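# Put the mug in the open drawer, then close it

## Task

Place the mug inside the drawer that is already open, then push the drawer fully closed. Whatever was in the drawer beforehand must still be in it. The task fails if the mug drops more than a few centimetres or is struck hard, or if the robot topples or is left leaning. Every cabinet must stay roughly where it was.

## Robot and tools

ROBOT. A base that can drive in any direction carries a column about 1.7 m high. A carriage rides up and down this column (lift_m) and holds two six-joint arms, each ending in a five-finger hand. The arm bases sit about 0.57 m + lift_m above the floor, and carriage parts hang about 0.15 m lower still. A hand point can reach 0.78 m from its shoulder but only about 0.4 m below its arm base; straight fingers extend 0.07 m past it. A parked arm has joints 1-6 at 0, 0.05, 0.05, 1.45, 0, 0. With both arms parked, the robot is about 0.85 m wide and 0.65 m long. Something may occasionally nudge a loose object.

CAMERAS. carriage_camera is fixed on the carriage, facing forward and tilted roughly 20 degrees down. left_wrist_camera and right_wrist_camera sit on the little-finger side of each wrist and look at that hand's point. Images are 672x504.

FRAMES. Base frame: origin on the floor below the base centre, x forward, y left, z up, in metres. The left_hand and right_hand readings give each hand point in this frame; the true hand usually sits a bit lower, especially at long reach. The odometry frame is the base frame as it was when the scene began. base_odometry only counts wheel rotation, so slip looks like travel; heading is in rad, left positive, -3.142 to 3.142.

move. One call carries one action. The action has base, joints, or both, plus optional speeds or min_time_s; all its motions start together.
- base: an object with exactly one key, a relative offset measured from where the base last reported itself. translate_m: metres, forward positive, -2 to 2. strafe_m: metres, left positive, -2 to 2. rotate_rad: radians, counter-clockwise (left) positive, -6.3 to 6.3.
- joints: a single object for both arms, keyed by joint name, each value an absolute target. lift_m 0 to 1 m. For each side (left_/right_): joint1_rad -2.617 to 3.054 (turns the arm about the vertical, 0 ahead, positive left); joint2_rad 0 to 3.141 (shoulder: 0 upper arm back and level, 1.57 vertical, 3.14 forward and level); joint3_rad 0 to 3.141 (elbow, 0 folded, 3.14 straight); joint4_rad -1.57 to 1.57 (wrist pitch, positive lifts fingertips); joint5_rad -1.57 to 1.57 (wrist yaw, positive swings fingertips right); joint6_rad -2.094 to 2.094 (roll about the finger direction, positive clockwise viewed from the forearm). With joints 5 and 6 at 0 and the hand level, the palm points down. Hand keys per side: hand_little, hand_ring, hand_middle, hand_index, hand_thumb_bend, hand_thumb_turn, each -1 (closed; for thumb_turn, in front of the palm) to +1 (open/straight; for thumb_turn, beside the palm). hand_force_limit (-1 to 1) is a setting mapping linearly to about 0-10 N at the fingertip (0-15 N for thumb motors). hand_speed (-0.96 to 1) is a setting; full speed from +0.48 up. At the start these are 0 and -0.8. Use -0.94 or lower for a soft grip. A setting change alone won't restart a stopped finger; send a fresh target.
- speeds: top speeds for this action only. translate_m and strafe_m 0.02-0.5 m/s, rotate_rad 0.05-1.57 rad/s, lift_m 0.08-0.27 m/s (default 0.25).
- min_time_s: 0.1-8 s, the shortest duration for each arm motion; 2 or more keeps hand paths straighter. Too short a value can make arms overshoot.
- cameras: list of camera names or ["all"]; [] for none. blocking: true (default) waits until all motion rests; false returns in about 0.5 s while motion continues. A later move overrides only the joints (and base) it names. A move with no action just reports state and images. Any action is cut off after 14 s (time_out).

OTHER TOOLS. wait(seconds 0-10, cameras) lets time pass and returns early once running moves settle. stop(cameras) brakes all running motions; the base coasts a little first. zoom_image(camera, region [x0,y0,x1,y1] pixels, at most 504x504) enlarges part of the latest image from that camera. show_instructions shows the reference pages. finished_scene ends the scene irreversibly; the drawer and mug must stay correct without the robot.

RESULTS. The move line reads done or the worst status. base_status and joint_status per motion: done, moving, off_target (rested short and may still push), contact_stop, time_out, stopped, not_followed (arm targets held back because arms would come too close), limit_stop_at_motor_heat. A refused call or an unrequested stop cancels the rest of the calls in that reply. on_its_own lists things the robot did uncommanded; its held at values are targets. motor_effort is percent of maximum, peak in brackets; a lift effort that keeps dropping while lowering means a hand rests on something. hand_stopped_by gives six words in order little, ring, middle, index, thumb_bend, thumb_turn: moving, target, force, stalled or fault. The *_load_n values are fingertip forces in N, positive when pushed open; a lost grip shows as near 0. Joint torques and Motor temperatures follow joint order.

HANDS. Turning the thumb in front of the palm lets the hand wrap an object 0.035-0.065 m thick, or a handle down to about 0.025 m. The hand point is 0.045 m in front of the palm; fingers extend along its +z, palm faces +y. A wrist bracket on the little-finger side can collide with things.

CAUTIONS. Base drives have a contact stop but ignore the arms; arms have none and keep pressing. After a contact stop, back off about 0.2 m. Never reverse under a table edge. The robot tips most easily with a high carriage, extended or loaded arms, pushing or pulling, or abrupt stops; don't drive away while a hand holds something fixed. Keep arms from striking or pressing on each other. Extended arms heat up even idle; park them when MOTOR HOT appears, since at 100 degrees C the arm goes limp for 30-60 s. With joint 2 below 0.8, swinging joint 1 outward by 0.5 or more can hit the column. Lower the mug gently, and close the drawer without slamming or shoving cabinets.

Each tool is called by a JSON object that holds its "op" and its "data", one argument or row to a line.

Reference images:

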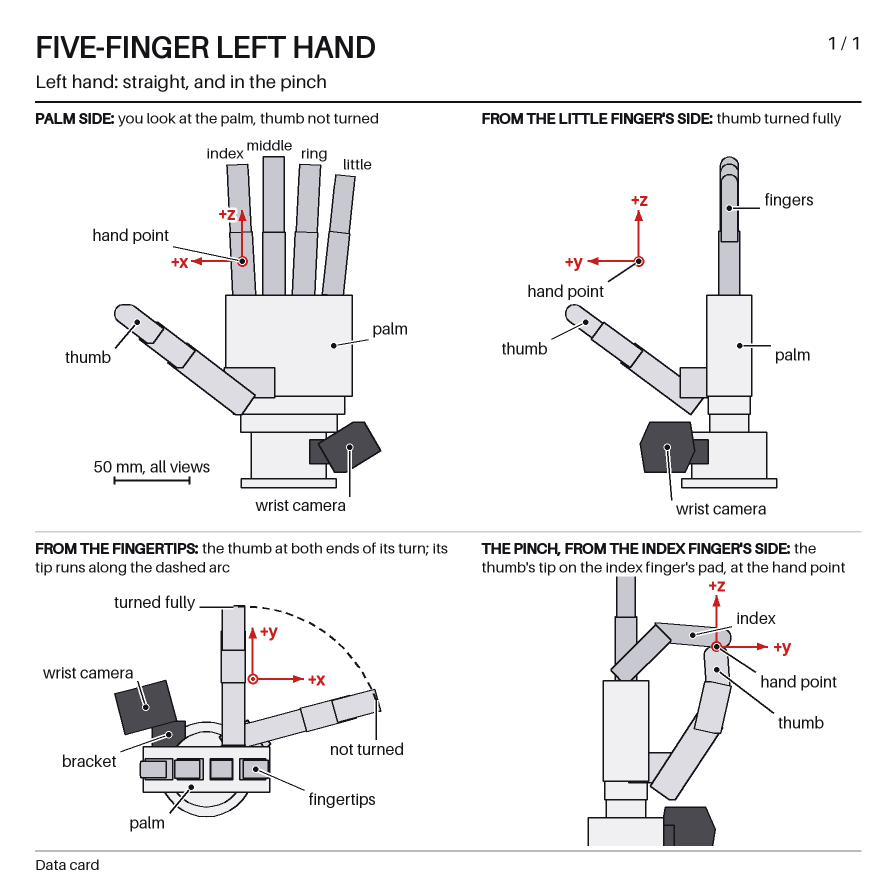

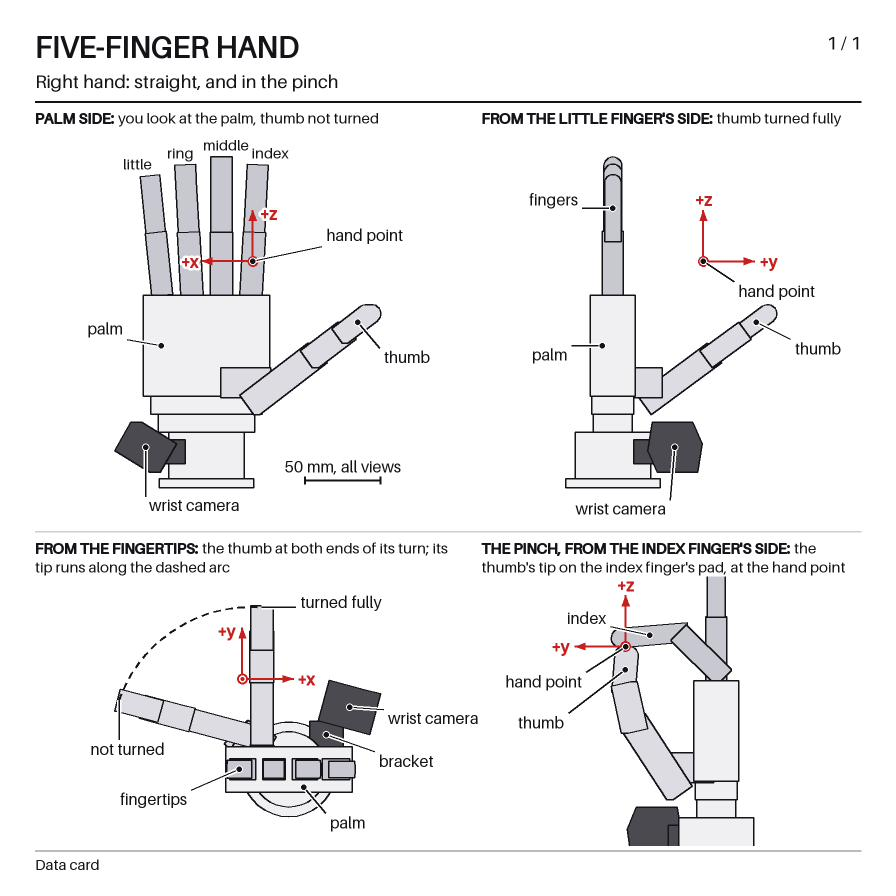

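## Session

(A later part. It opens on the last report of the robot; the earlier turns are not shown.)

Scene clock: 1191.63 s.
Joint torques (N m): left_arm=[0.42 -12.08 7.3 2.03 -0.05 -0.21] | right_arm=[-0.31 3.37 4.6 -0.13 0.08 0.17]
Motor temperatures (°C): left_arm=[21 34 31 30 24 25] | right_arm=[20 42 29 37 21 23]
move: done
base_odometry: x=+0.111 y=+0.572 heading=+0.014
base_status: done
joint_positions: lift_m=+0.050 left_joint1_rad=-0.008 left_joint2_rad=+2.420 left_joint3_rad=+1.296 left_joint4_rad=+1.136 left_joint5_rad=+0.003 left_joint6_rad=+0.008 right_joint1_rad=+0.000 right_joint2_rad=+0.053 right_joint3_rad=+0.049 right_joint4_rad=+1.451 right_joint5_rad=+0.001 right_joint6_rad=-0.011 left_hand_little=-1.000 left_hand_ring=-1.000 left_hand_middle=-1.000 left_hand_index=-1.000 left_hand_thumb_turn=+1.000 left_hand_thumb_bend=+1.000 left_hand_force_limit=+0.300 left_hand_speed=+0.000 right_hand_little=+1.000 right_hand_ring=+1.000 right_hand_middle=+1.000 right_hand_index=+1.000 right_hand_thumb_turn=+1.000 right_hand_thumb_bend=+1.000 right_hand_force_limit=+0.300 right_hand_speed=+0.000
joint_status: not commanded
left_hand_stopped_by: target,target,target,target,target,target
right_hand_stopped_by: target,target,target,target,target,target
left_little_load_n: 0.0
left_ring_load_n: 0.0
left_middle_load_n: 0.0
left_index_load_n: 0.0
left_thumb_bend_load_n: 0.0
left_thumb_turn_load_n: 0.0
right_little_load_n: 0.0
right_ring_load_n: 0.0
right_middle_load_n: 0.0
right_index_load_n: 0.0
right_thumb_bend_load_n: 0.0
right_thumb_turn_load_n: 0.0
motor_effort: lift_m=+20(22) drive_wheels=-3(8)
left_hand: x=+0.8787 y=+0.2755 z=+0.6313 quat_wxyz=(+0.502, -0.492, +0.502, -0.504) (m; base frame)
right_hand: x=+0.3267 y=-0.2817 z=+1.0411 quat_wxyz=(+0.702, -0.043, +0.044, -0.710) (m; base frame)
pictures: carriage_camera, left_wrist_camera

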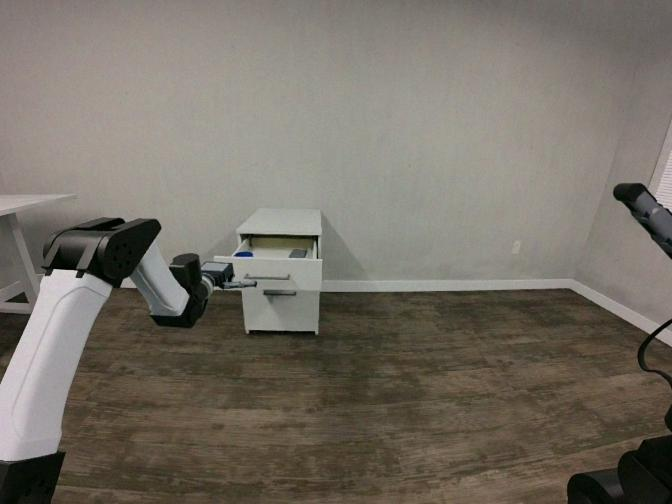

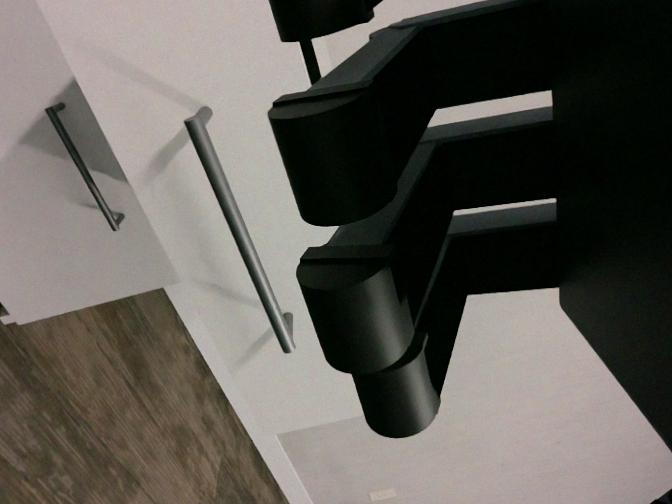

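{"op": "move", "data": {
  "base": {"strafe_m": -0.035},
  "speeds": {"strafe_m": 0.1, "lift_m": 0.1},
  "joints": {"lift_m": 0.0, "left_joint1_rad": 0, "left_joint2_rad": 2.54, "left_joint3_rad": 1.328, "left_joint4_rad": 1.214, "left_joint5_rad": 0, "left_joint6_rad": 0},
  "cameras": ["carriage_camera", "left_wrist_camera"]
}}

{"op": "zoom_image", "data": {
  "camera": "carriage_camera",
  "region": [190, 200, 340, 320]
}}

Scene clock: 1209.00 s.
Joint torques (N m): left_arm=[0.08 -13.49 6.41 2.35 -0.05 -0.21] | right_arm=[-0.28 3.38 4.57 -0.13 0.08 0.16]
move: done
base_odometry: x=+0.112 y=+0.537 heading=+0.014
base_status: done
joint_positions: lift_m=+0.002 left_joint1_rad=-0.004 left_joint2_rad=+2.531 left_joint3_rad=+1.315 left_joint4_rad=+1.197 left_joint5_rad=+0.004 left_joint6_rad=+0.008 right_joint1_rad=+0.000 right_joint2_rad=+0.053 right_joint3_rad=+0.049 right_joint4_rad=+1.451 right_joint5_rad=+0.001 right_joint6_rad=-0.011 left_hand_little=-1.000 left_hand_ring=-1.000 left_hand_middle=-1.000 left_hand_index=-1.000 left_hand_thumb_turn=+1.000 left_hand_thumb_bend=+1.000 left_hand_force_limit=+0.300 left_hand_speed=+0.000 right_hand_little=+1.000 right_hand_ring=+1.000 right_hand_middle=+1.000 right_hand_index=+1.000 right_hand_thumb_turn=+1.000 right_hand_thumb_bend=+1.000 right_hand_force_limit=+0.300 right_hand_speed=+0.000
joint_status: all done
joint sent to its limit — lift_m, lower limit.
left_hand_stopped_by: target,target,target,target,target,target
right_hand_stopped_by: target,target,target,target,target,target
left_little_load_n: 0.0
left_ring_load_n: 0.0
left_middle_load_n: 0.0
left_index_load_n: 0.0
left_thumb_bend_load_n: 0.0
left_thumb_turn_load_n: 0.0
right_little_load_n: 0.0
right_ring_load_n: 0.0
right_middle_load_n: 0.0
right_index_load_n: 0.0
right_thumb_bend_load_n: 0.0
right_thumb_turn_load_n: 0.0
motor_effort: lift_m=+19(22) drive_wheels=+2(8)
left_hand: x=+0.8764 y=+0.2782 z=+0.5382 quat_wxyz=(+0.495, -0.501, +0.509, -0.495) (m; base frame)
right_hand: x=+0.3267 y=-0.2817 z=+0.9933 quat_wxyz=(+0.702, -0.043, +0.044, -0.710) (m; base frame)
pictures: carriage_camera, left_wrist_camera

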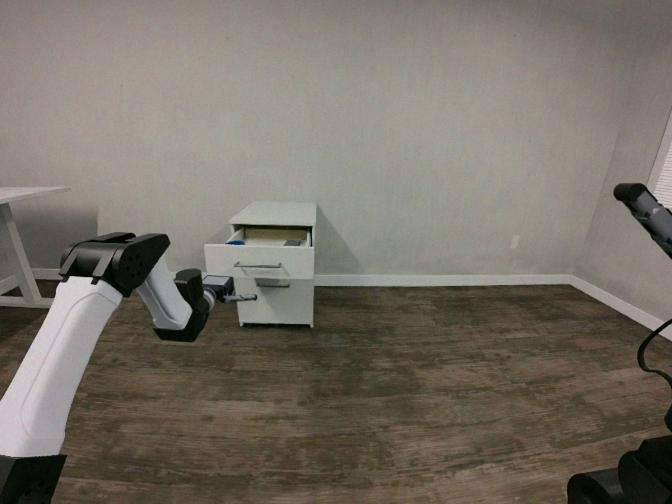

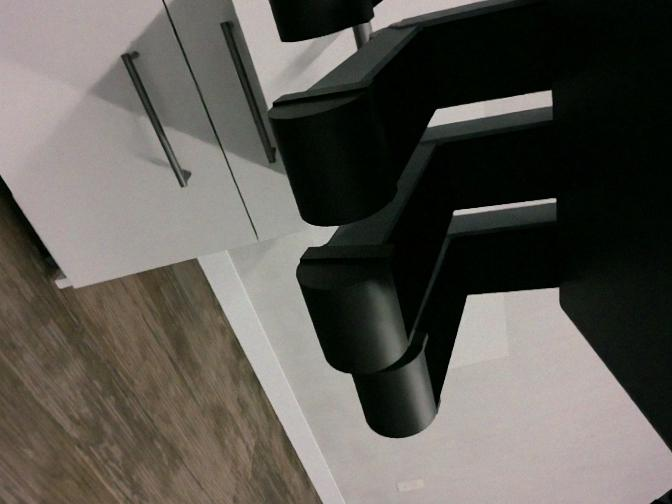

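Scaled by 3.360 from the camera's 672x504 image, which has a finer 960x720 frame.

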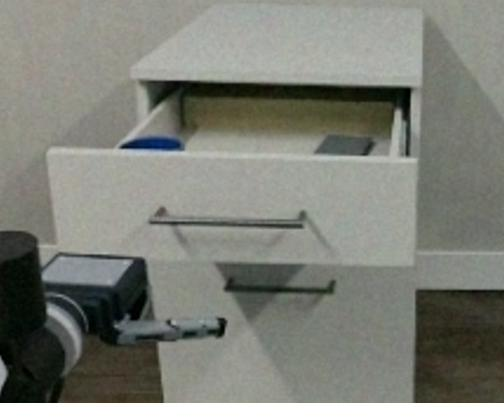

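{"op": "move", "data": {
  "base": {"translate_m": 0.11},
  "speeds": {"translate_m": 0.08},
  "cameras": ["carriage_camera", "left_wrist_camera"]
}}

{"op": "zoom_image", "data": {
  "camera": "carriage_camera",
  "region": [190, 200, 340, 320]
}}

Scene clock: 1216.97 s.
Joint torques (N m): left_arm=[0.03 -13.52 6.48 2.28 -0.06 -0.22] | right_arm=[-0.32 3.37 4.59 -0.12 0.08 0.16]
move: done
base_odometry: x=+0.222 y=+0.538 heading=+0.013
base_status: done
joint_positions: lift_m=+0.002 left_joint1_rad=-0.004 left_joint2_rad=+2.531 left_joint3_rad=+1.315 left_joint4_rad=+1.201 left_joint5_rad=+0.004 left_joint6_rad=+0.008 right_joint1_rad=+0.000 right_joint2_rad=+0.053 right_joint3_rad=+0.049 right_joint4_rad=+1.451 right_joint5_rad=+0.001 right_joint6_rad=-0.011 left_hand_little=-1.000 left_hand_ring=-1.000 left_hand_middle=-1.000 left_hand_index=-1.000 left_hand_thumb_turn=+1.000 left_hand_thumb_bend=+1.000 left_hand_force_limit=+0.300 left_hand_speed=+0.000 right_hand_little=+1.000 right_hand_ring=+1.000 right_hand_middle=+1.000 right_hand_index=+1.000 right_hand_thumb_turn=+1.000 right_hand_thumb_bend=+1.000 right_hand_force_limit=+0.300 right_hand_speed=+0.000
joint_status: not commanded
left_hand_stopped_by: target,target,target,target,target,target
right_hand_stopped_by: target,target,target,target,target,target
left_little_load_n: -0.5
left_ring_load_n: 0.0
left_middle_load_n: 0.0
left_index_load_n: 0.0
left_thumb_bend_load_n: 0.0
left_thumb_turn_load_n: -0.5
right_little_load_n: 0.0
right_ring_load_n: 0.0
right_middle_load_n: 0.0
right_index_load_n: 0.0
right_thumb_bend_load_n: 0.0
right_thumb_turn_load_n: 0.0
motor_effort: lift_m=+20(21) drive_wheels=+3(10)
left_hand: x=+0.8767 y=+0.2782 z=+0.5394 quat_wxyz=(+0.496, -0.500, +0.508, -0.496) (m; base frame)
right_hand: x=+0.3267 y=-0.2817 z=+0.9933 quat_wxyz=(+0.702, -0.043, +0.044, -0.710) (m; base frame)
pictures: carriage_camera, left_wrist_camera

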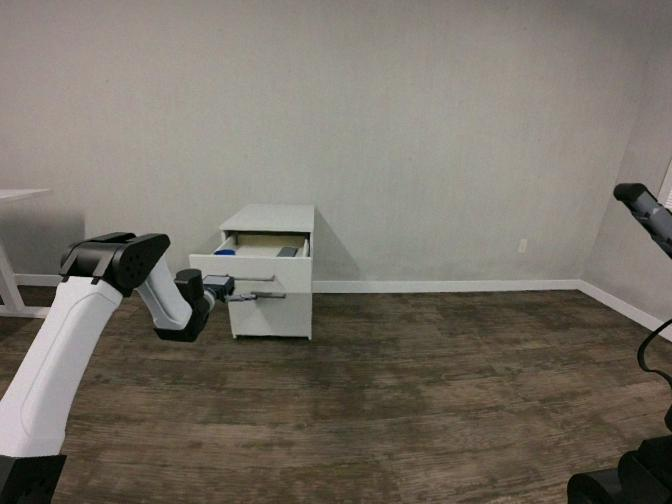

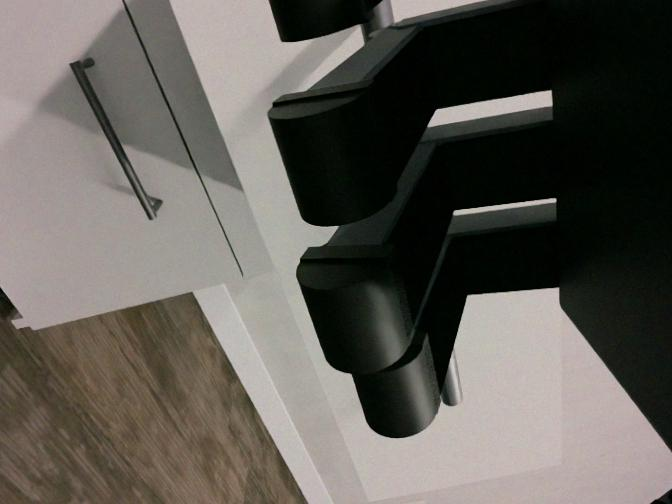

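Scaled by 3.360 from the camera's 672x504 image, which has a finer 960x720 frame.

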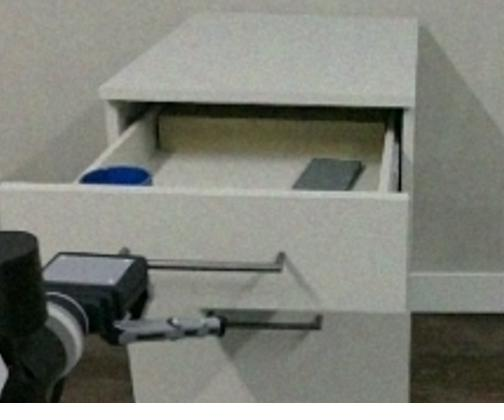

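{"op": "move", "data": {
  "base": {"translate_m": 0.07},
  "speeds": {"translate_m": 0.05},
  "cameras": ["carriage_camera"]
}}

{"op": "zoom_image", "data": {
  "camera": "carriage_camera",
  "region": [180, 200, 330, 320]
}}

Scene clock: 1222.70 s.
Joint torques (N m): left_arm=[0.02 -13.49 6.56 2.24 -0.05 -0.22] | right_arm=[-0.31 3.37 4.53 -0.14 0.08 0.16]
move: done
base_odometry: x=+0.292 y=+0.539 heading=+0.013
base_status: done
joint_positions: lift_m=+0.002 left_joint1_rad=-0.004 left_joint2_rad=+2.531 left_joint3_rad=+1.314 left_joint4_rad=+1.205 left_joint5_rad=+0.004 left_joint6_rad=+0.008 right_joint1_rad=+0.000 right_joint2_rad=+0.053 right_joint3_rad=+0.049 right_joint4_rad=+1.452 right_joint5_rad=+0.001 right_joint6_rad=-0.011 left_hand_little=-1.000 left_hand_ring=-1.000 left_hand_middle=-1.000 left_hand_index=-1.000 left_hand_thumb_turn=+1.000 left_hand_thumb_bend=+1.000 left_hand_force_limit=+0.300 left_hand_speed=+0.000 right_hand_little=+1.000 right_hand_ring=+1.000 right_hand_middle=+1.000 right_hand_index=+1.000 right_hand_thumb_turn=+1.000 right_hand_thumb_bend=+1.000 right_hand_force_limit=+0.300 right_hand_speed=+0.000
joint_status: not commanded
left_hand_stopped_by: target,target,target,target,target,target
right_hand_stopped_by: target,target,target,target,target,target
left_little_load_n: 0.0
left_ring_load_n: 0.0
left_middle_load_n: 0.0
left_index_load_n: 0.0
left_thumb_bend_load_n: 0.5
left_thumb_turn_load_n: 0.0
right_little_load_n: 0.0
right_ring_load_n: 0.0
right_middle_load_n: 0.0
right_index_load_n: 0.0
right_thumb_bend_load_n: 0.0
right_thumb_turn_load_n: 0.0
motor_effort: lift_m=+20(21) drive_wheels=-3(10)
left_hand: x=+0.8767 y=+0.2782 z=+0.5402 quat_wxyz=(+0.497, -0.499, +0.507, -0.497) (m; base frame)
right_hand: x=+0.3264 y=-0.2817 z=+0.9934 quat_wxyz=(+0.702, -0.043, +0.044, -0.710) (m; base frame)
pictures: carriage_camera

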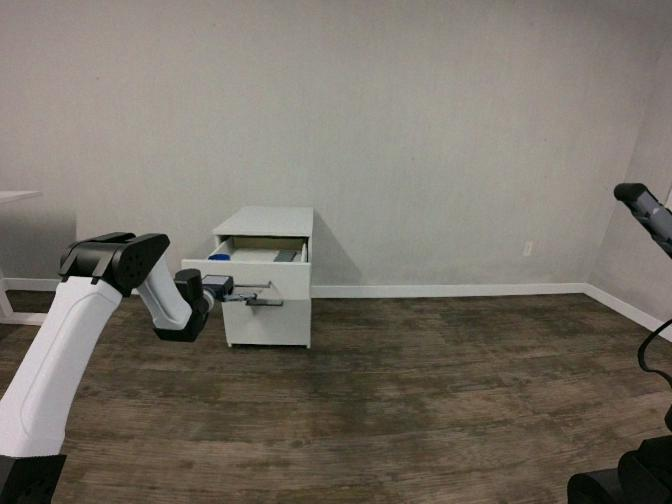

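Scaled by 3.360 from the camera's 672x504 image, which has a finer 960x720 frame.

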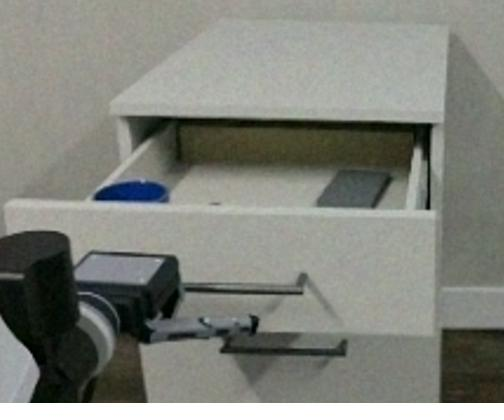

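{"op": "move", "data": {
  "base": {"translate_m": 0.07},
  "speeds": {"translate_m": 0.05},
  "cameras": ["carriage_camera"]
}}

{"op": "zoom_image", "data": {
  "camera": "carriage_camera",
  "region": [180, 200, 330, 320]
}}

Scene clock: 1228.80 s.
Joint torques (N m): left_arm=[-0.31 -13.49 6.5 2.21 -0.02 -0.22] | right_arm=[-0.32 3.38 4.64 -0.14 0.08 0.16]
move: done
base_odometry: x=+0.362 y=+0.539 heading=+0.012
base_status: done
joint_positions: lift_m=+0.002 left_joint1_rad=+0.000 left_joint2_rad=+2.531 left_joint3_rad=+1.314 left_joint4_rad=+1.208 left_joint5_rad=+0.000 left_joint6_rad=+0.008 right_joint1_rad=+0.000 right_joint2_rad=+0.053 right_joint3_rad=+0.049 right_joint4_rad=+1.452 right_joint5_rad=+0.001 right_joint6_rad=-0.011 left_hand_little=-1.000 left_hand_ring=-1.000 left_hand_middle=-1.000 left_hand_index=-1.000 left_hand_thumb_turn=+1.000 left_hand_thumb_bend=+1.000 left_hand_force_limit=+0.300 left_hand_speed=+0.000 right_hand_little=+1.000 right_hand_ring=+1.000 right_hand_middle=+1.000 right_hand_index=+1.000 right_hand_thumb_turn=+1.000 right_hand_thumb_bend=+1.000 right_hand_force_limit=+0.300 right_hand_speed=+0.000
joint_status: not commanded
left_hand_stopped_by: target,target,target,target,target,target
right_hand_stopped_by: target,target,target,target,target,target
left_little_load_n: 0.0
left_ring_load_n: 0.0
left_middle_load_n: 0.0
left_index_load_n: 0.0
left_thumb_bend_load_n: 0.0
left_thumb_turn_load_n: 0.0
right_little_load_n: 0.0
right_ring_load_n: 0.0
right_middle_load_n: 0.0
right_index_load_n: 0.0
right_thumb_bend_load_n: 0.0
right_thumb_turn_load_n: 0.0
motor_effort: lift_m=+19(21) drive_wheels=-3(9)
left_hand: x=+0.8771 y=+0.2811 z=+0.5410 quat_wxyz=(+0.500, -0.500, +0.504, -0.496) (m; base frame)
right_hand: x=+0.3263 y=-0.2817 z=+0.9935 quat_wxyz=(+0.702, -0.043, +0.043, -0.710) (m; base frame)
pictures: carriage_camera

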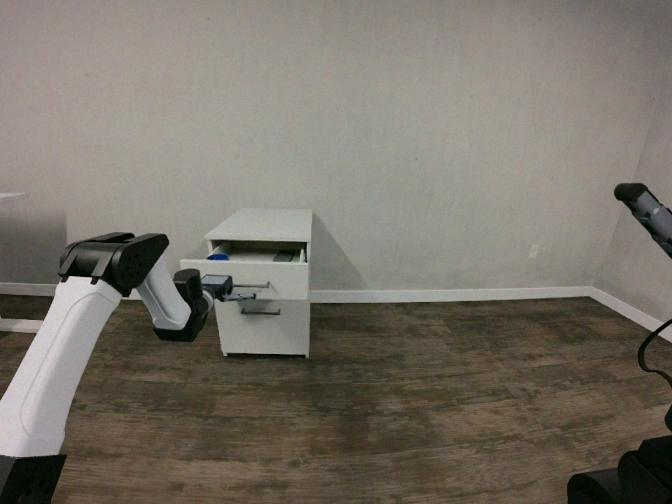

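Scaled by 3.360 from the camera's 672x504 image, which has a finer 960x720 frame.

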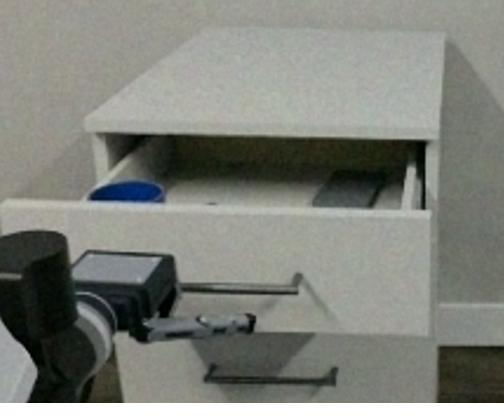

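{"op": "move", "data": {
  "base": {"translate_m": 0.07},
  "speeds": {"translate_m": 0.05},
  "cameras": ["carriage_camera"]
}}

{"op": "zoom_image", "data": {
  "camera": "carriage_camera",
  "region": [180, 200, 330, 320]
}}

Scene clock: 1236.27 s.
Joint torques (N m): left_arm=[-0.75 -13.49 6.6 2.2 0.05 -0.22] | right_arm=[-0.32 3.37 4.68 -0.15 0.08 0.16]
move: done
base_odometry: x=+0.432 y=+0.540 heading=+0.012
base_status: done
joint_positions: lift_m=+0.002 left_joint1_rad=+0.003 left_joint2_rad=+2.531 left_joint3_rad=+1.314 left_joint4_rad=+1.209 left_joint5_rad=-0.009 left_joint6_rad=+0.008 right_joint1_rad=+0.000 right_joint2_rad=+0.053 right_joint3_rad=+0.049 right_joint4_rad=+1.453 right_joint5_rad=+0.001 right_joint6_rad=-0.011 left_hand_little=-1.000 left_hand_ring=-1.000 left_hand_middle=-1.000 left_hand_index=-1.000 left_hand_thumb_turn=+1.000 left_hand_thumb_bend=+1.000 left_hand_force_limit=+0.300 left_hand_speed=+0.000 right_hand_little=+1.000 right_hand_ring=+1.000 right_hand_middle=+1.000 right_hand_index=+1.000 right_hand_thumb_turn=+1.000 right_hand_thumb_bend=+1.000 right_hand_force_limit=+0.300 right_hand_speed=+0.000
joint_status: not commanded
left_hand_stopped_by: target,target,target,target,target,target
right_hand_stopped_by: target,target,target,target,target,target
left_little_load_n: 0.0
left_ring_load_n: 0.0
left_middle_load_n: 0.0
left_index_load_n: 0.0
left_thumb_bend_load_n: 0.0
left_thumb_turn_load_n: 0.0
right_little_load_n: 0.0
right_ring_load_n: 0.0
right_middle_load_n: 0.0
right_index_load_n: 0.0
right_thumb_bend_load_n: 0.0
right_thumb_turn_load_n: 0.0
motor_effort: lift_m=+19(21) drive_wheels=-3(11)
left_hand: x=+0.8775 y=+0.2850 z=+0.5412 quat_wxyz=(+0.503, -0.503, +0.501, -0.493) (m; base frame)
right_hand: x=+0.3262 y=-0.2817 z=+0.9935 quat_wxyz=(+0.702, -0.043, +0.043, -0.710) (m; base frame)
pictures: carriage_camera

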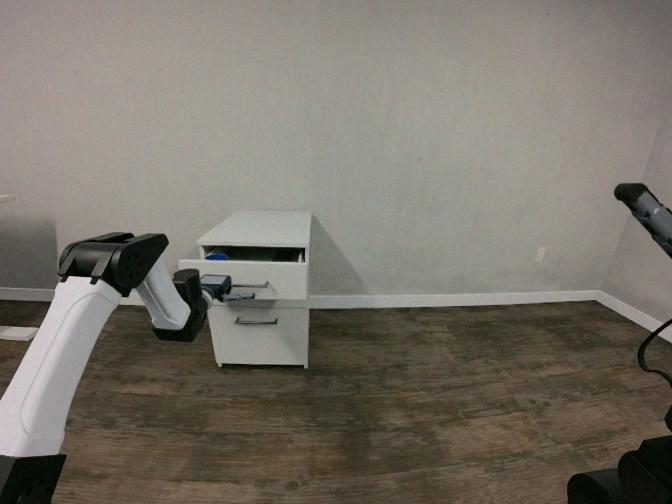

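Scaled by 3.360 from the camera's 672x504 image, which has a finer 960x720 frame.

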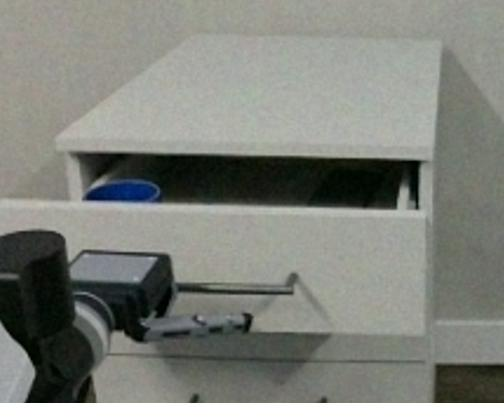

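{"op": "move", "data": {
  "base": {"translate_m": 0.04},
  "speeds": {"translate_m": 0.05},
  "cameras": ["carriage_camera"]
}}

{"op": "zoom_image", "data": {
  "camera": "carriage_camera",
  "region": [180, 200, 330, 320]
}}

Scene clock: 1248.33 s.
Joint torques (N m): left_arm=[-0.85 -13.5 6.54 2.19 0.11 -0.22] | right_arm=[-0.34 3.37 4.59 -0.15 0.08 0.16]
move: done
base_odometry: x=+0.472 y=+0.540 heading=+0.011
base_status: done
joint_positions: lift_m=+0.002 left_joint1_rad=+0.006 left_joint2_rad=+2.531 left_joint3_rad=+1.314 left_joint4_rad=+1.209 left_joint5_rad=-0.014 left_joint6_rad=+0.008 right_joint1_rad=+0.000 right_joint2_rad=+0.053 right_joint3_rad=+0.049 right_joint4_rad=+1.453 right_joint5_rad=+0.001 right_joint6_rad=-0.011 left_hand_little=-1.000 left_hand_ring=-1.000 left_hand_middle=-1.000 left_hand_index=-1.000 left_hand_thumb_turn=+1.000 left_hand_thumb_bend=+1.000 left_hand_force_limit=+0.300 left_hand_speed=+0.000 right_hand_little=+1.000 right_hand_ring=+1.000 right_hand_middle=+1.000 right_hand_index=+1.000 right_hand_thumb_turn=+1.000 right_hand_thumb_bend=+1.000 right_hand_force_limit=+0.300 right_hand_speed=+0.000
joint_status: not commanded
left_hand_stopped_by: target,target,target,target,target,target
right_hand_stopped_by: target,target,target,target,target,target
left_little_load_n: 0.0
left_ring_load_n: 0.0
left_middle_load_n: 0.0
left_index_load_n: 0.0
left_thumb_bend_load_n: 0.0
left_thumb_turn_load_n: 0.0
right_little_load_n: 0.0
right_ring_load_n: 0.0
right_middle_load_n: 0.0
right_index_load_n: 0.0
right_thumb_bend_load_n: 0.0
right_thumb_turn_load_n: 0.0
motor_effort: lift_m=+20(21) drive_wheels=-3(12)
left_hand: x=+0.8778 y=+0.2875 z=+0.5413 quat_wxyz=(+0.505, -0.505, +0.499, -0.491) (m; base frame)
right_hand: x=+0.3262 y=-0.2817 z=+0.9935 quat_wxyz=(+0.702, -0.043, +0.043, -0.710) (m; base frame)
pictures: carriage_camera

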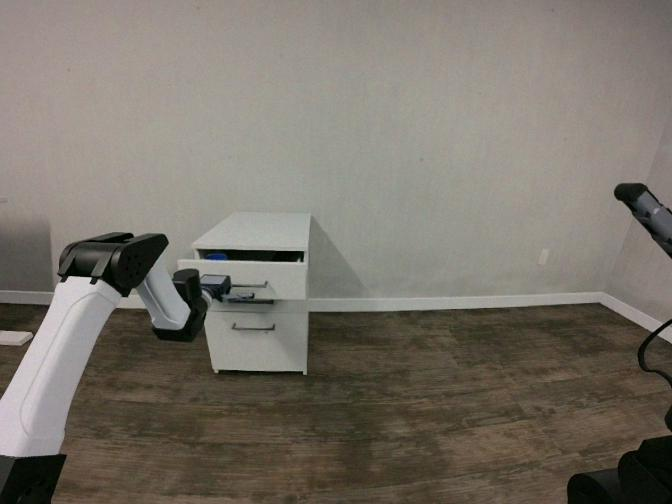

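Scaled by 3.360 from the camera's 672x504 image, which has a finer 960x720 frame.

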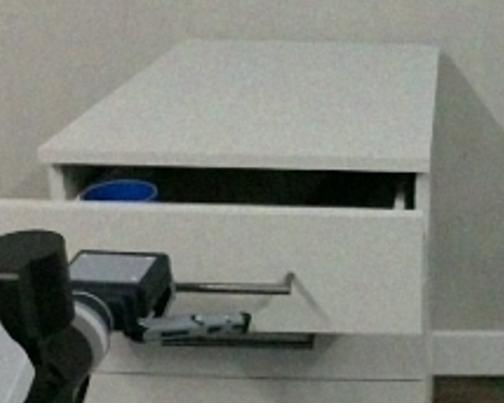

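{"op": "move", "data": {
  "base": {"translate_m": 0.03},
  "speeds": {"translate_m": 0.04},
  "cameras": ["carriage_camera"]
}}

{"op": "zoom_image", "data": {
  "camera": "carriage_camera",
  "region": [180, 200, 330, 320]
}}

Scene clock: 1253.63 s.
Joint torques (N m): left_arm=[-0.79 -13.49 6.64 2.18 0.11 -0.22] | right_arm=[-0.34 3.37 4.6 -0.15 0.08 0.16]
move: done
base_odometry: x=+0.502 y=+0.540 heading=+0.010
base_status: done
joint_positions: lift_m=+0.002 left_joint1_rad=+0.006 left_joint2_rad=+2.531 left_joint3_rad=+1.314 left_joint4_rad=+1.211 left_joint5_rad=-0.014 left_joint6_rad=+0.008 right_joint1_rad=+0.000 right_joint2_rad=+0.053 right_joint3_rad=+0.049 right_joint4_rad=+1.453 right_joint5_rad=+0.001 right_joint6_rad=-0.011 left_hand_little=-1.000 left_hand_ring=-1.000 left_hand_middle=-1.000 left_hand_index=-1.000 left_hand_thumb_turn=+1.000 left_hand_thumb_bend=+1.000 left_hand_force_limit=+0.300 left_hand_speed=+0.000 right_hand_little=+1.000 right_hand_ring=+1.000 right_hand_middle=+1.000 right_hand_index=+1.000 right_hand_thumb_turn=+1.000 right_hand_thumb_bend=+1.000 right_hand_force_limit=+0.300 right_hand_speed=+0.000
joint_status: not commanded
left_hand_stopped_by: target,target,target,target,target,target
right_hand_stopped_by: target,target,target,target,target,target
left_little_load_n: 0.0
left_ring_load_n: 0.0
left_middle_load_n: 0.0
left_index_load_n: 0.0
left_thumb_bend_load_n: 0.0
left_thumb_turn_load_n: 0.0
right_little_load_n: 0.0
right_ring_load_n: 0.0
right_middle_load_n: 0.0
right_index_load_n: 0.0
right_thumb_bend_load_n: 0.0
right_thumb_turn_load_n: 0.0
motor_effort: lift_m=+20(21) drive_wheels=+3(10)
left_hand: x=+0.8779 y=+0.2875 z=+0.5418 quat_wxyz=(+0.505, -0.505, +0.498, -0.492) (m; base frame)
right_hand: x=+0.3262 y=-0.2817 z=+0.9935 quat_wxyz=(+0.702, -0.043, +0.043, -0.710) (m; base frame)
pictures: carriage_camera

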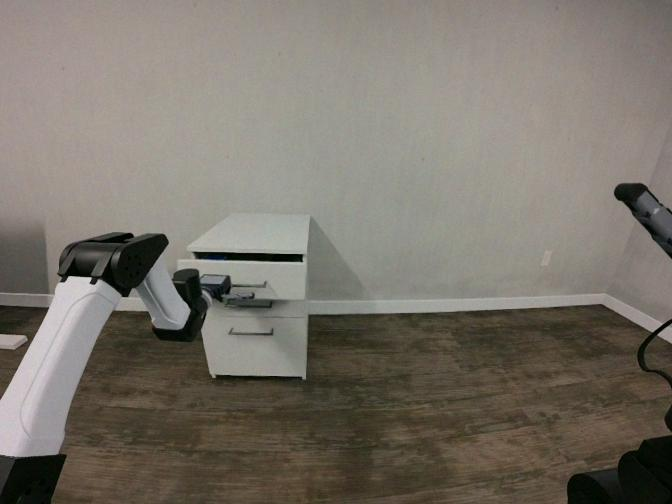

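Scaled by 3.360 from the camera's 672x504 image, which has a finer 960x720 frame.

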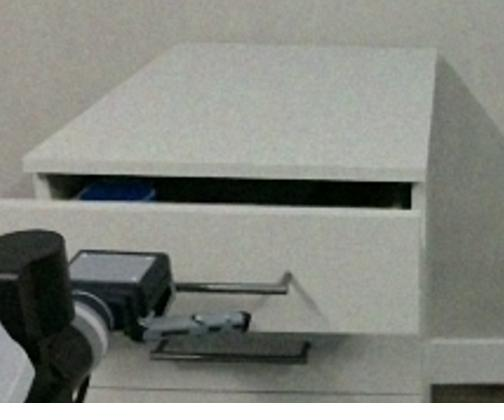

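{"op": "move", "data": {
  "base": {"translate_m": 0.03},
  "speeds": {"translate_m": 0.04},
  "cameras": ["carriage_camera"]
}}

{"op": "zoom_image", "data": {
  "camera": "carriage_camera",
  "region": [180, 200, 330, 320]
}}

Scene clock: 1258.93 s.
Joint torques (N m): left_arm=[-0.59 -13.48 6.53 2.15 0.12 -0.21] | right_arm=[-0.32 3.37 4.59 -0.14 0.08 0.16]
Motor temperatures (°C): left_arm=[21 39 32 34 24 25] | right_arm=[20 39 29 35 21 23]
move: done
base_odometry: x=+0.532 y=+0.540 heading=+0.010
base_status: done
joint_positions: lift_m=+0.002 left_joint1_rad=+0.006 left_joint2_rad=+2.531 left_joint3_rad=+1.314 left_joint4_rad=+1.213 left_joint5_rad=-0.014 left_joint6_rad=+0.008 right_joint1_rad=+0.000 right_joint2_rad=+0.053 right_joint3_rad=+0.049 right_joint4_rad=+1.453 right_joint5_rad=+0.001 right_joint6_rad=-0.011 left_hand_little=-1.000 left_hand_ring=-1.000 left_hand_middle=-1.000 left_hand_index=-1.000 left_hand_thumb_turn=+1.000 left_hand_thumb_bend=+1.000 left_hand_force_limit=+0.300 left_hand_speed=+0.000 right_hand_little=+1.000 right_hand_ring=+1.000 right_hand_middle=+1.000 right_hand_index=+1.000 right_hand_thumb_turn=+1.000 right_hand_thumb_bend=+1.000 right_hand_force_limit=+0.300 right_hand_speed=+0.000
joint_status: not commanded
left_hand_stopped_by: target,target,target,target,target,target
right_hand_stopped_by: target,target,target,target,target,target
left_little_load_n: 0.0
left_ring_load_n: 0.0
left_middle_load_n: 0.0
left_index_load_n: 0.0
left_thumb_bend_load_n: 0.0
left_thumb_turn_load_n: 0.0
right_little_load_n: 0.0
right_ring_load_n: 0.0
right_middle_load_n: 0.0
right_index_load_n: 0.0
right_thumb_bend_load_n: 0.0
right_thumb_turn_load_n: 0.0
motor_effort: lift_m=+19(22) drive_wheels=+3(10)
left_hand: x=+0.8780 y=+0.2875 z=+0.5422 quat_wxyz=(+0.506, -0.504, +0.498, -0.492) (m; base frame)
right_hand: x=+0.3262 y=-0.2817 z=+0.9935 quat_wxyz=(+0.702, -0.043, +0.043, -0.710) (m; base frame)
pictures: carriage_camera

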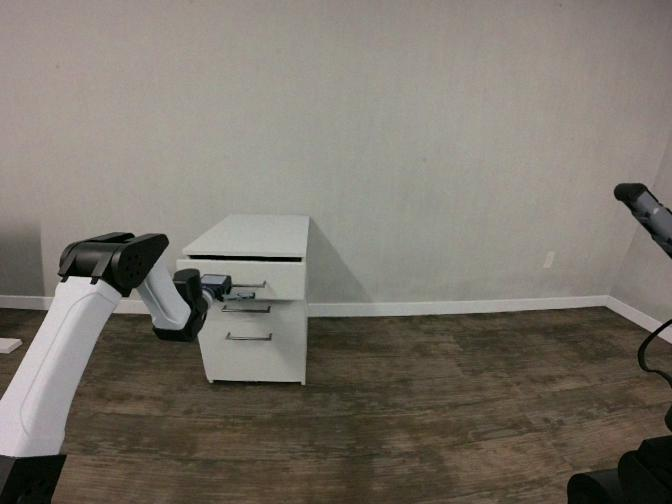

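Scaled by 3.360 from the camera's 672x504 image, which has a finer 960x720 frame.

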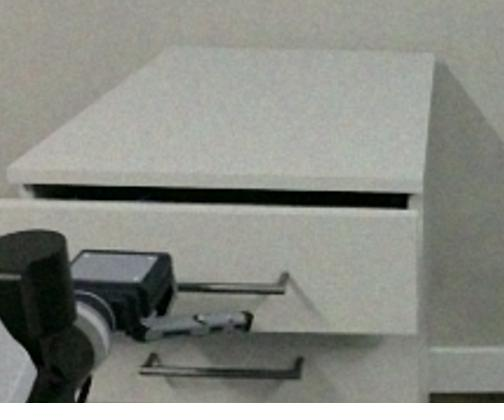

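{"op": "move", "data": {
  "base": {"translate_m": 0.025},
  "speeds": {"translate_m": 0.04},
  "cameras": ["carriage_camera"]
}}

{"op": "zoom_image", "data": {
  "camera": "carriage_camera",
  "region": [180, 200, 330, 320]
}}

Scene clock: 1262.43 s.
Joint torques (N m): left_arm=[-0.85 -13.46 6.52 2.14 0.11 -0.22] | right_arm=[-0.32 3.37 4.62 -0.13 0.08 0.16]
move: done
base_odometry: x=+0.557 y=+0.540 heading=+0.009
base_status: done
joint_positions: lift_m=+0.002 left_joint1_rad=+0.006 left_joint2_rad=+2.531 left_joint3_rad=+1.314 left_joint4_rad=+1.214 left_joint5_rad=-0.014 left_joint6_rad=+0.008 right_joint1_rad=+0.000 right_joint2_rad=+0.053 right_joint3_rad=+0.049 right_joint4_rad=+1.452 right_joint5_rad=+0.001 right_joint6_rad=-0.011 left_hand_little=-1.000 left_hand_ring=-1.000 left_hand_middle=-1.000 left_hand_index=-1.000 left_hand_thumb_turn=+1.000 left_hand_thumb_bend=+1.000 left_hand_force_limit=+0.300 left_hand_speed=+0.000 right_hand_little=+1.000 right_hand_ring=+1.000 right_hand_middle=+1.000 right_hand_index=+1.000 right_hand_thumb_turn=+1.000 right_hand_thumb_bend=+1.000 right_hand_force_limit=+0.300 right_hand_speed=+0.000
joint_status: not commanded
left_hand_stopped_by: target,target,target,target,target,target
right_hand_stopped_by: target,target,target,target,target,target
left_little_load_n: 0.0
left_ring_load_n: 0.0
left_middle_load_n: 0.0
left_index_load_n: 0.0
left_thumb_bend_load_n: 0.0
left_thumb_turn_load_n: 0.0
right_little_load_n: 0.0
right_ring_load_n: 0.0
right_middle_load_n: 0.0
right_index_load_n: 0.0
right_thumb_bend_load_n: 0.0
right_thumb_turn_load_n: 0.0
motor_effort: lift_m=+20(21) drive_wheels=-2(10)
left_hand: x=+0.8780 y=+0.2875 z=+0.5425 quat_wxyz=(+0.506, -0.504, +0.498, -0.492) (m; base frame)
right_hand: x=+0.3263 y=-0.2817 z=+0.9935 quat_wxyz=(+0.702, -0.043, +0.043, -0.710) (m; base frame)
pictures: carriage_camera

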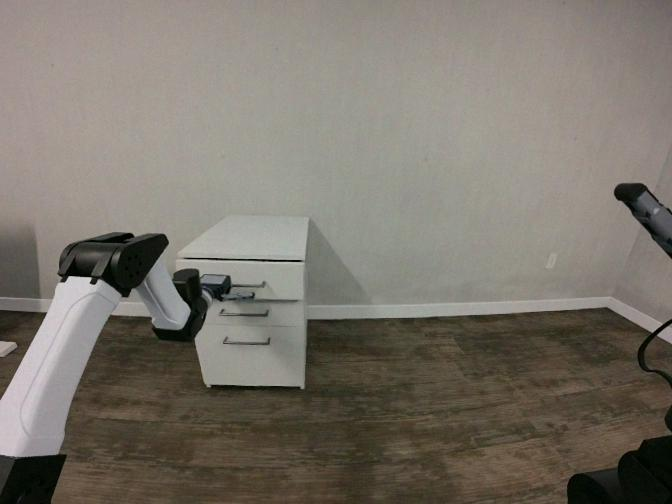

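Scaled by 3.360 from the camera's 672x504 image, which has a finer 960x720 frame.

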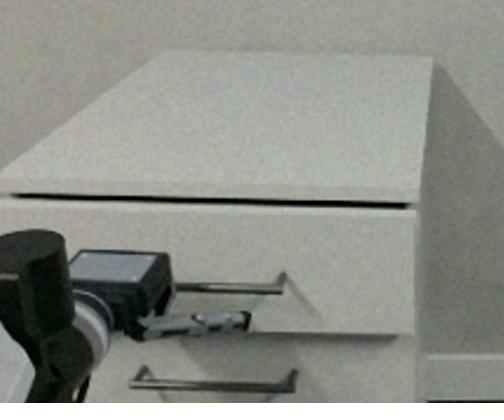

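{"op": "move", "data": {
  "base": {"translate_m": 0.015},
  "speeds": {"translate_m": 0.03},
  "cameras": ["carriage_camera"]
}}

{"op": "zoom_image", "data": {
  "camera": "carriage_camera",
  "region": [180, 240, 330, 360]
}}

Scene clock: 1266.43 s.
Joint torques (N m): left_arm=[-0.88 -13.53 6.52 2.14 0.11 -0.21] | right_arm=[-0.31 3.34 4.51 -0.16 0.08 0.16]
move: done
base_odometry: x=+0.572 y=+0.540 heading=+0.009
base_status: done
joint_positions: lift_m=+0.002 left_joint1_rad=+0.006 left_joint2_rad=+2.531 left_joint3_rad=+1.314 left_joint4_rad=+1.214 left_joint5_rad=-0.014 left_joint6_rad=+0.008 right_joint1_rad=+0.000 right_joint2_rad=+0.053 right_joint3_rad=+0.049 right_joint4_rad=+1.453 right_joint5_rad=+0.001 right_joint6_rad=-0.011 left_hand_little=-1.000 left_hand_ring=-1.000 left_hand_middle=-1.000 left_hand_index=-1.000 left_hand_thumb_turn=+1.000 left_hand_thumb_bend=+1.000 left_hand_force_limit=+0.300 left_hand_speed=+0.000 right_hand_little=+1.000 right_hand_ring=+1.000 right_hand_middle=+1.000 right_hand_index=+1.000 right_hand_thumb_turn=+1.000 right_hand_thumb_bend=+1.000 right_hand_force_limit=+0.300 right_hand_speed=+0.000
joint_status: not commanded
left_hand_stopped_by: target,target,target,target,target,target
right_hand_stopped_by: target,target,target,target,target,target
left_little_load_n: -0.5
left_ring_load_n: 0.0
left_middle_load_n: 0.0
left_index_load_n: 0.0
left_thumb_bend_load_n: 0.0
left_thumb_turn_load_n: -0.5
right_little_load_n: 0.0
right_ring_load_n: 0.0
right_middle_load_n: 0.0
right_index_load_n: 0.0
right_thumb_bend_load_n: 0.0
right_thumb_turn_load_n: 0.0
motor_effort: lift_m=+20(21) drive_wheels=-2(8)
left_hand: x=+0.8781 y=+0.2875 z=+0.5426 quat_wxyz=(+0.506, -0.504, +0.498, -0.492) (m; base frame)
right_hand: x=+0.3262 y=-0.2817 z=+0.9935 quat_wxyz=(+0.702, -0.043, +0.043, -0.710) (m; base frame)
pictures: carriage_camera

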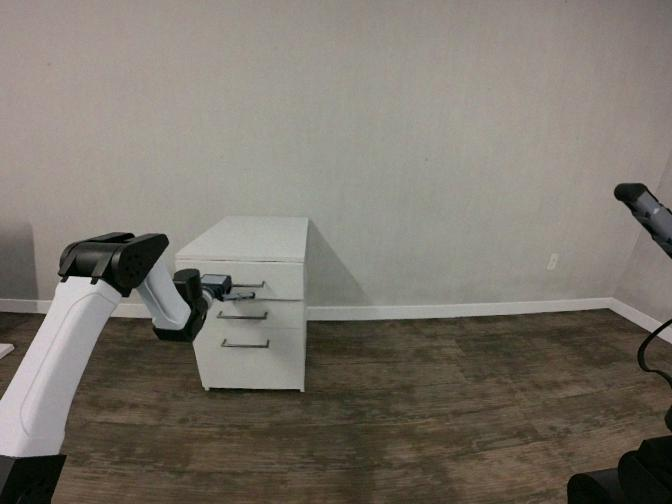

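Scaled by 3.360 from the camera's 672x504 image, which has a finer 960x720 frame.

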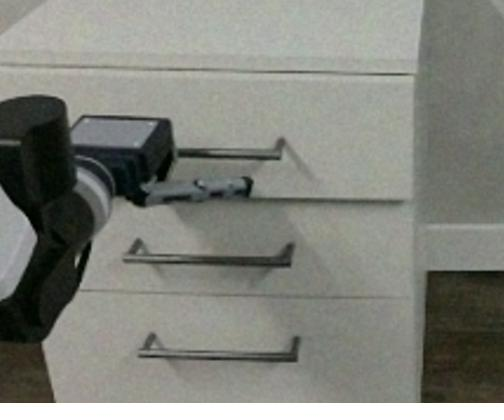

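{"op": "move", "data": {
  "base": {"translate_m": 0.01},
  "speeds": {"translate_m": 0.03},
  "cameras": ["carriage_camera"]
}}

{"op": "zoom_image", "data": {
  "camera": "carriage_camera",
  "region": [180, 240, 330, 360]
}}

Scene clock: 1270.70 s.
Joint torques (N m): left_arm=[-1.11 -13.49 6.67 2.13 0.11 -0.21] | right_arm=[-0.31 3.29 4.68 -0.15 0.08 0.16]
move: done
base_odometry: x=+0.582 y=+0.540 heading=+0.008
base_status: done
joint_positions: lift_m=+0.002 left_joint1_rad=+0.006 left_joint2_rad=+2.531 left_joint3_rad=+1.314 left_joint4_rad=+1.214 left_joint5_rad=-0.014 left_joint6_rad=+0.008 right_joint1_rad=+0.000 right_joint2_rad=+0.053 right_joint3_rad=+0.049 right_joint4_rad=+1.453 right_joint5_rad=+0.001 right_joint6_rad=-0.011 left_hand_little=-1.000 left_hand_ring=-1.000 left_hand_middle=-1.000 left_hand_index=-1.000 left_hand_thumb_turn=+1.000 left_hand_thumb_bend=+1.000 left_hand_force_limit=+0.300 left_hand_speed=+0.000 right_hand_little=+1.000 right_hand_ring=+1.000 right_hand_middle=+1.000 right_hand_index=+1.000 right_hand_thumb_turn=+1.000 right_hand_thumb_bend=+1.000 right_hand_force_limit=+0.300 right_hand_speed=+0.000
joint_status: not commanded
left_hand_stopped_by: target,target,target,target,target,target
right_hand_stopped_by: target,target,target,target,target,target
left_little_load_n: 0.0
left_ring_load_n: 0.0
left_middle_load_n: 0.0
left_index_load_n: 0.0
left_thumb_bend_load_n: 0.0
left_thumb_turn_load_n: 0.0
right_little_load_n: 0.0
right_ring_load_n: 0.0
right_middle_load_n: -0.5
right_index_load_n: 0.0
right_thumb_bend_load_n: 0.0
right_thumb_turn_load_n: 0.0
motor_effort: lift_m=+18(21) drive_wheels=+3(11)
left_hand: x=+0.8781 y=+0.2875 z=+0.5426 quat_wxyz=(+0.506, -0.504, +0.498, -0.492) (m; base frame)
right_hand: x=+0.3261 y=-0.2817 z=+0.9935 quat_wxyz=(+0.702, -0.043, +0.043, -0.710) (m; base frame)
pictures: carriage_camera

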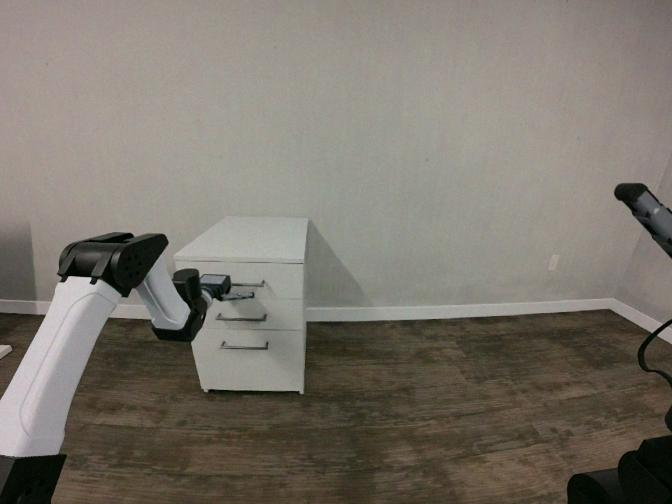

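Scaled by 3.360 from the camera's 672x504 image, which has a finer 960x720 frame.

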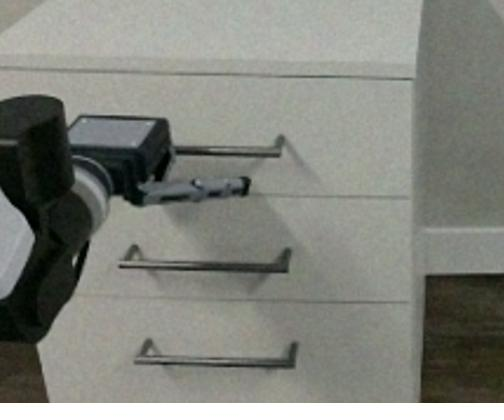

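{"op": "move", "data": {
  "base": {"translate_m": 0.006},
  "speeds": {"translate_m": 0.03},
  "cameras": ["carriage_camera"]
}}

{"op": "zoom_image", "data": {
  "camera": "carriage_camera",
  "region": [180, 240, 330, 360]
}}

Scene clock: 1273.53 s.
Joint torques (N m): left_arm=[-0.75 -13.44 6.56 2.16 0.11 -0.22] | right_arm=[-0.36 3.37 4.6 -0.15 0.08 0.16]
move: done
base_odometry: x=+0.588 y=+0.540 heading=+0.008
base_status: done
joint_positions: lift_m=+0.002 left_joint1_rad=+0.005 left_joint2_rad=+2.531 left_joint3_rad=+1.314 left_joint4_rad=+1.213 left_joint5_rad=-0.014 left_joint6_rad=+0.008 right_joint1_rad=+0.000 right_joint2_rad=+0.053 right_joint3_rad=+0.049 right_joint4_rad=+1.453 right_joint5_rad=+0.001 right_joint6_rad=-0.011 left_hand_little=-1.000 left_hand_ring=-1.000 left_hand_middle=-1.000 left_hand_index=-1.000 left_hand_thumb_turn=+1.000 left_hand_thumb_bend=+1.000 left_hand_force_limit=+0.300 left_hand_speed=+0.000 right_hand_little=+1.000 right_hand_ring=+1.000 right_hand_middle=+1.000 right_hand_index=+1.000 right_hand_thumb_turn=+1.000 right_hand_thumb_bend=+1.000 right_hand_force_limit=+0.300 right_hand_speed=+0.000
joint_status: not commanded
left_hand_stopped_by: target,target,target,target,target,target
right_hand_stopped_by: target,target,target,target,target,target
left_little_load_n: -2.5
left_ring_load_n: -0.5
left_middle_load_n: 0.0
left_index_load_n: 0.0
left_thumb_bend_load_n: 0.0
left_thumb_turn_load_n: 0.0
right_little_load_n: 0.0
right_ring_load_n: 0.0
right_middle_load_n: 0.0
right_index_load_n: 0.0
right_thumb_bend_load_n: -0.5
right_thumb_turn_load_n: 0.0
motor_effort: lift_m=+21(21) drive_wheels=+3(8)
left_hand: x=+0.8780 y=+0.2871 z=+0.5423 quat_wxyz=(+0.506, -0.504, +0.498, -0.492) (m; base frame)
right_hand: x=+0.3262 y=-0.2817 z=+0.9935 quat_wxyz=(+0.702, -0.043, +0.043, -0.710) (m; base frame)
pictures: carriage_camera

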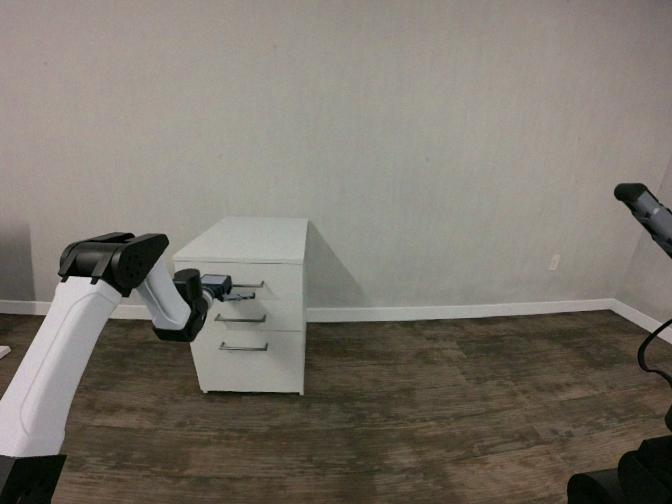

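Scaled by 3.360 from the camera's 672x504 image, which has a finer 960x720 frame.

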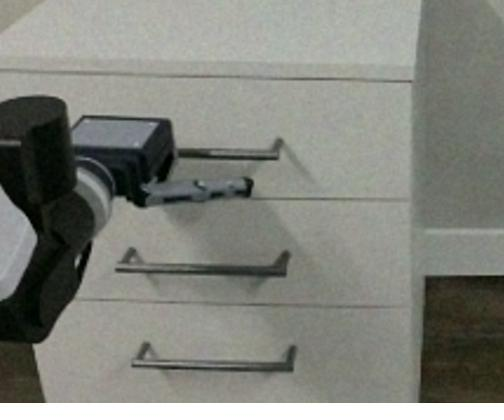

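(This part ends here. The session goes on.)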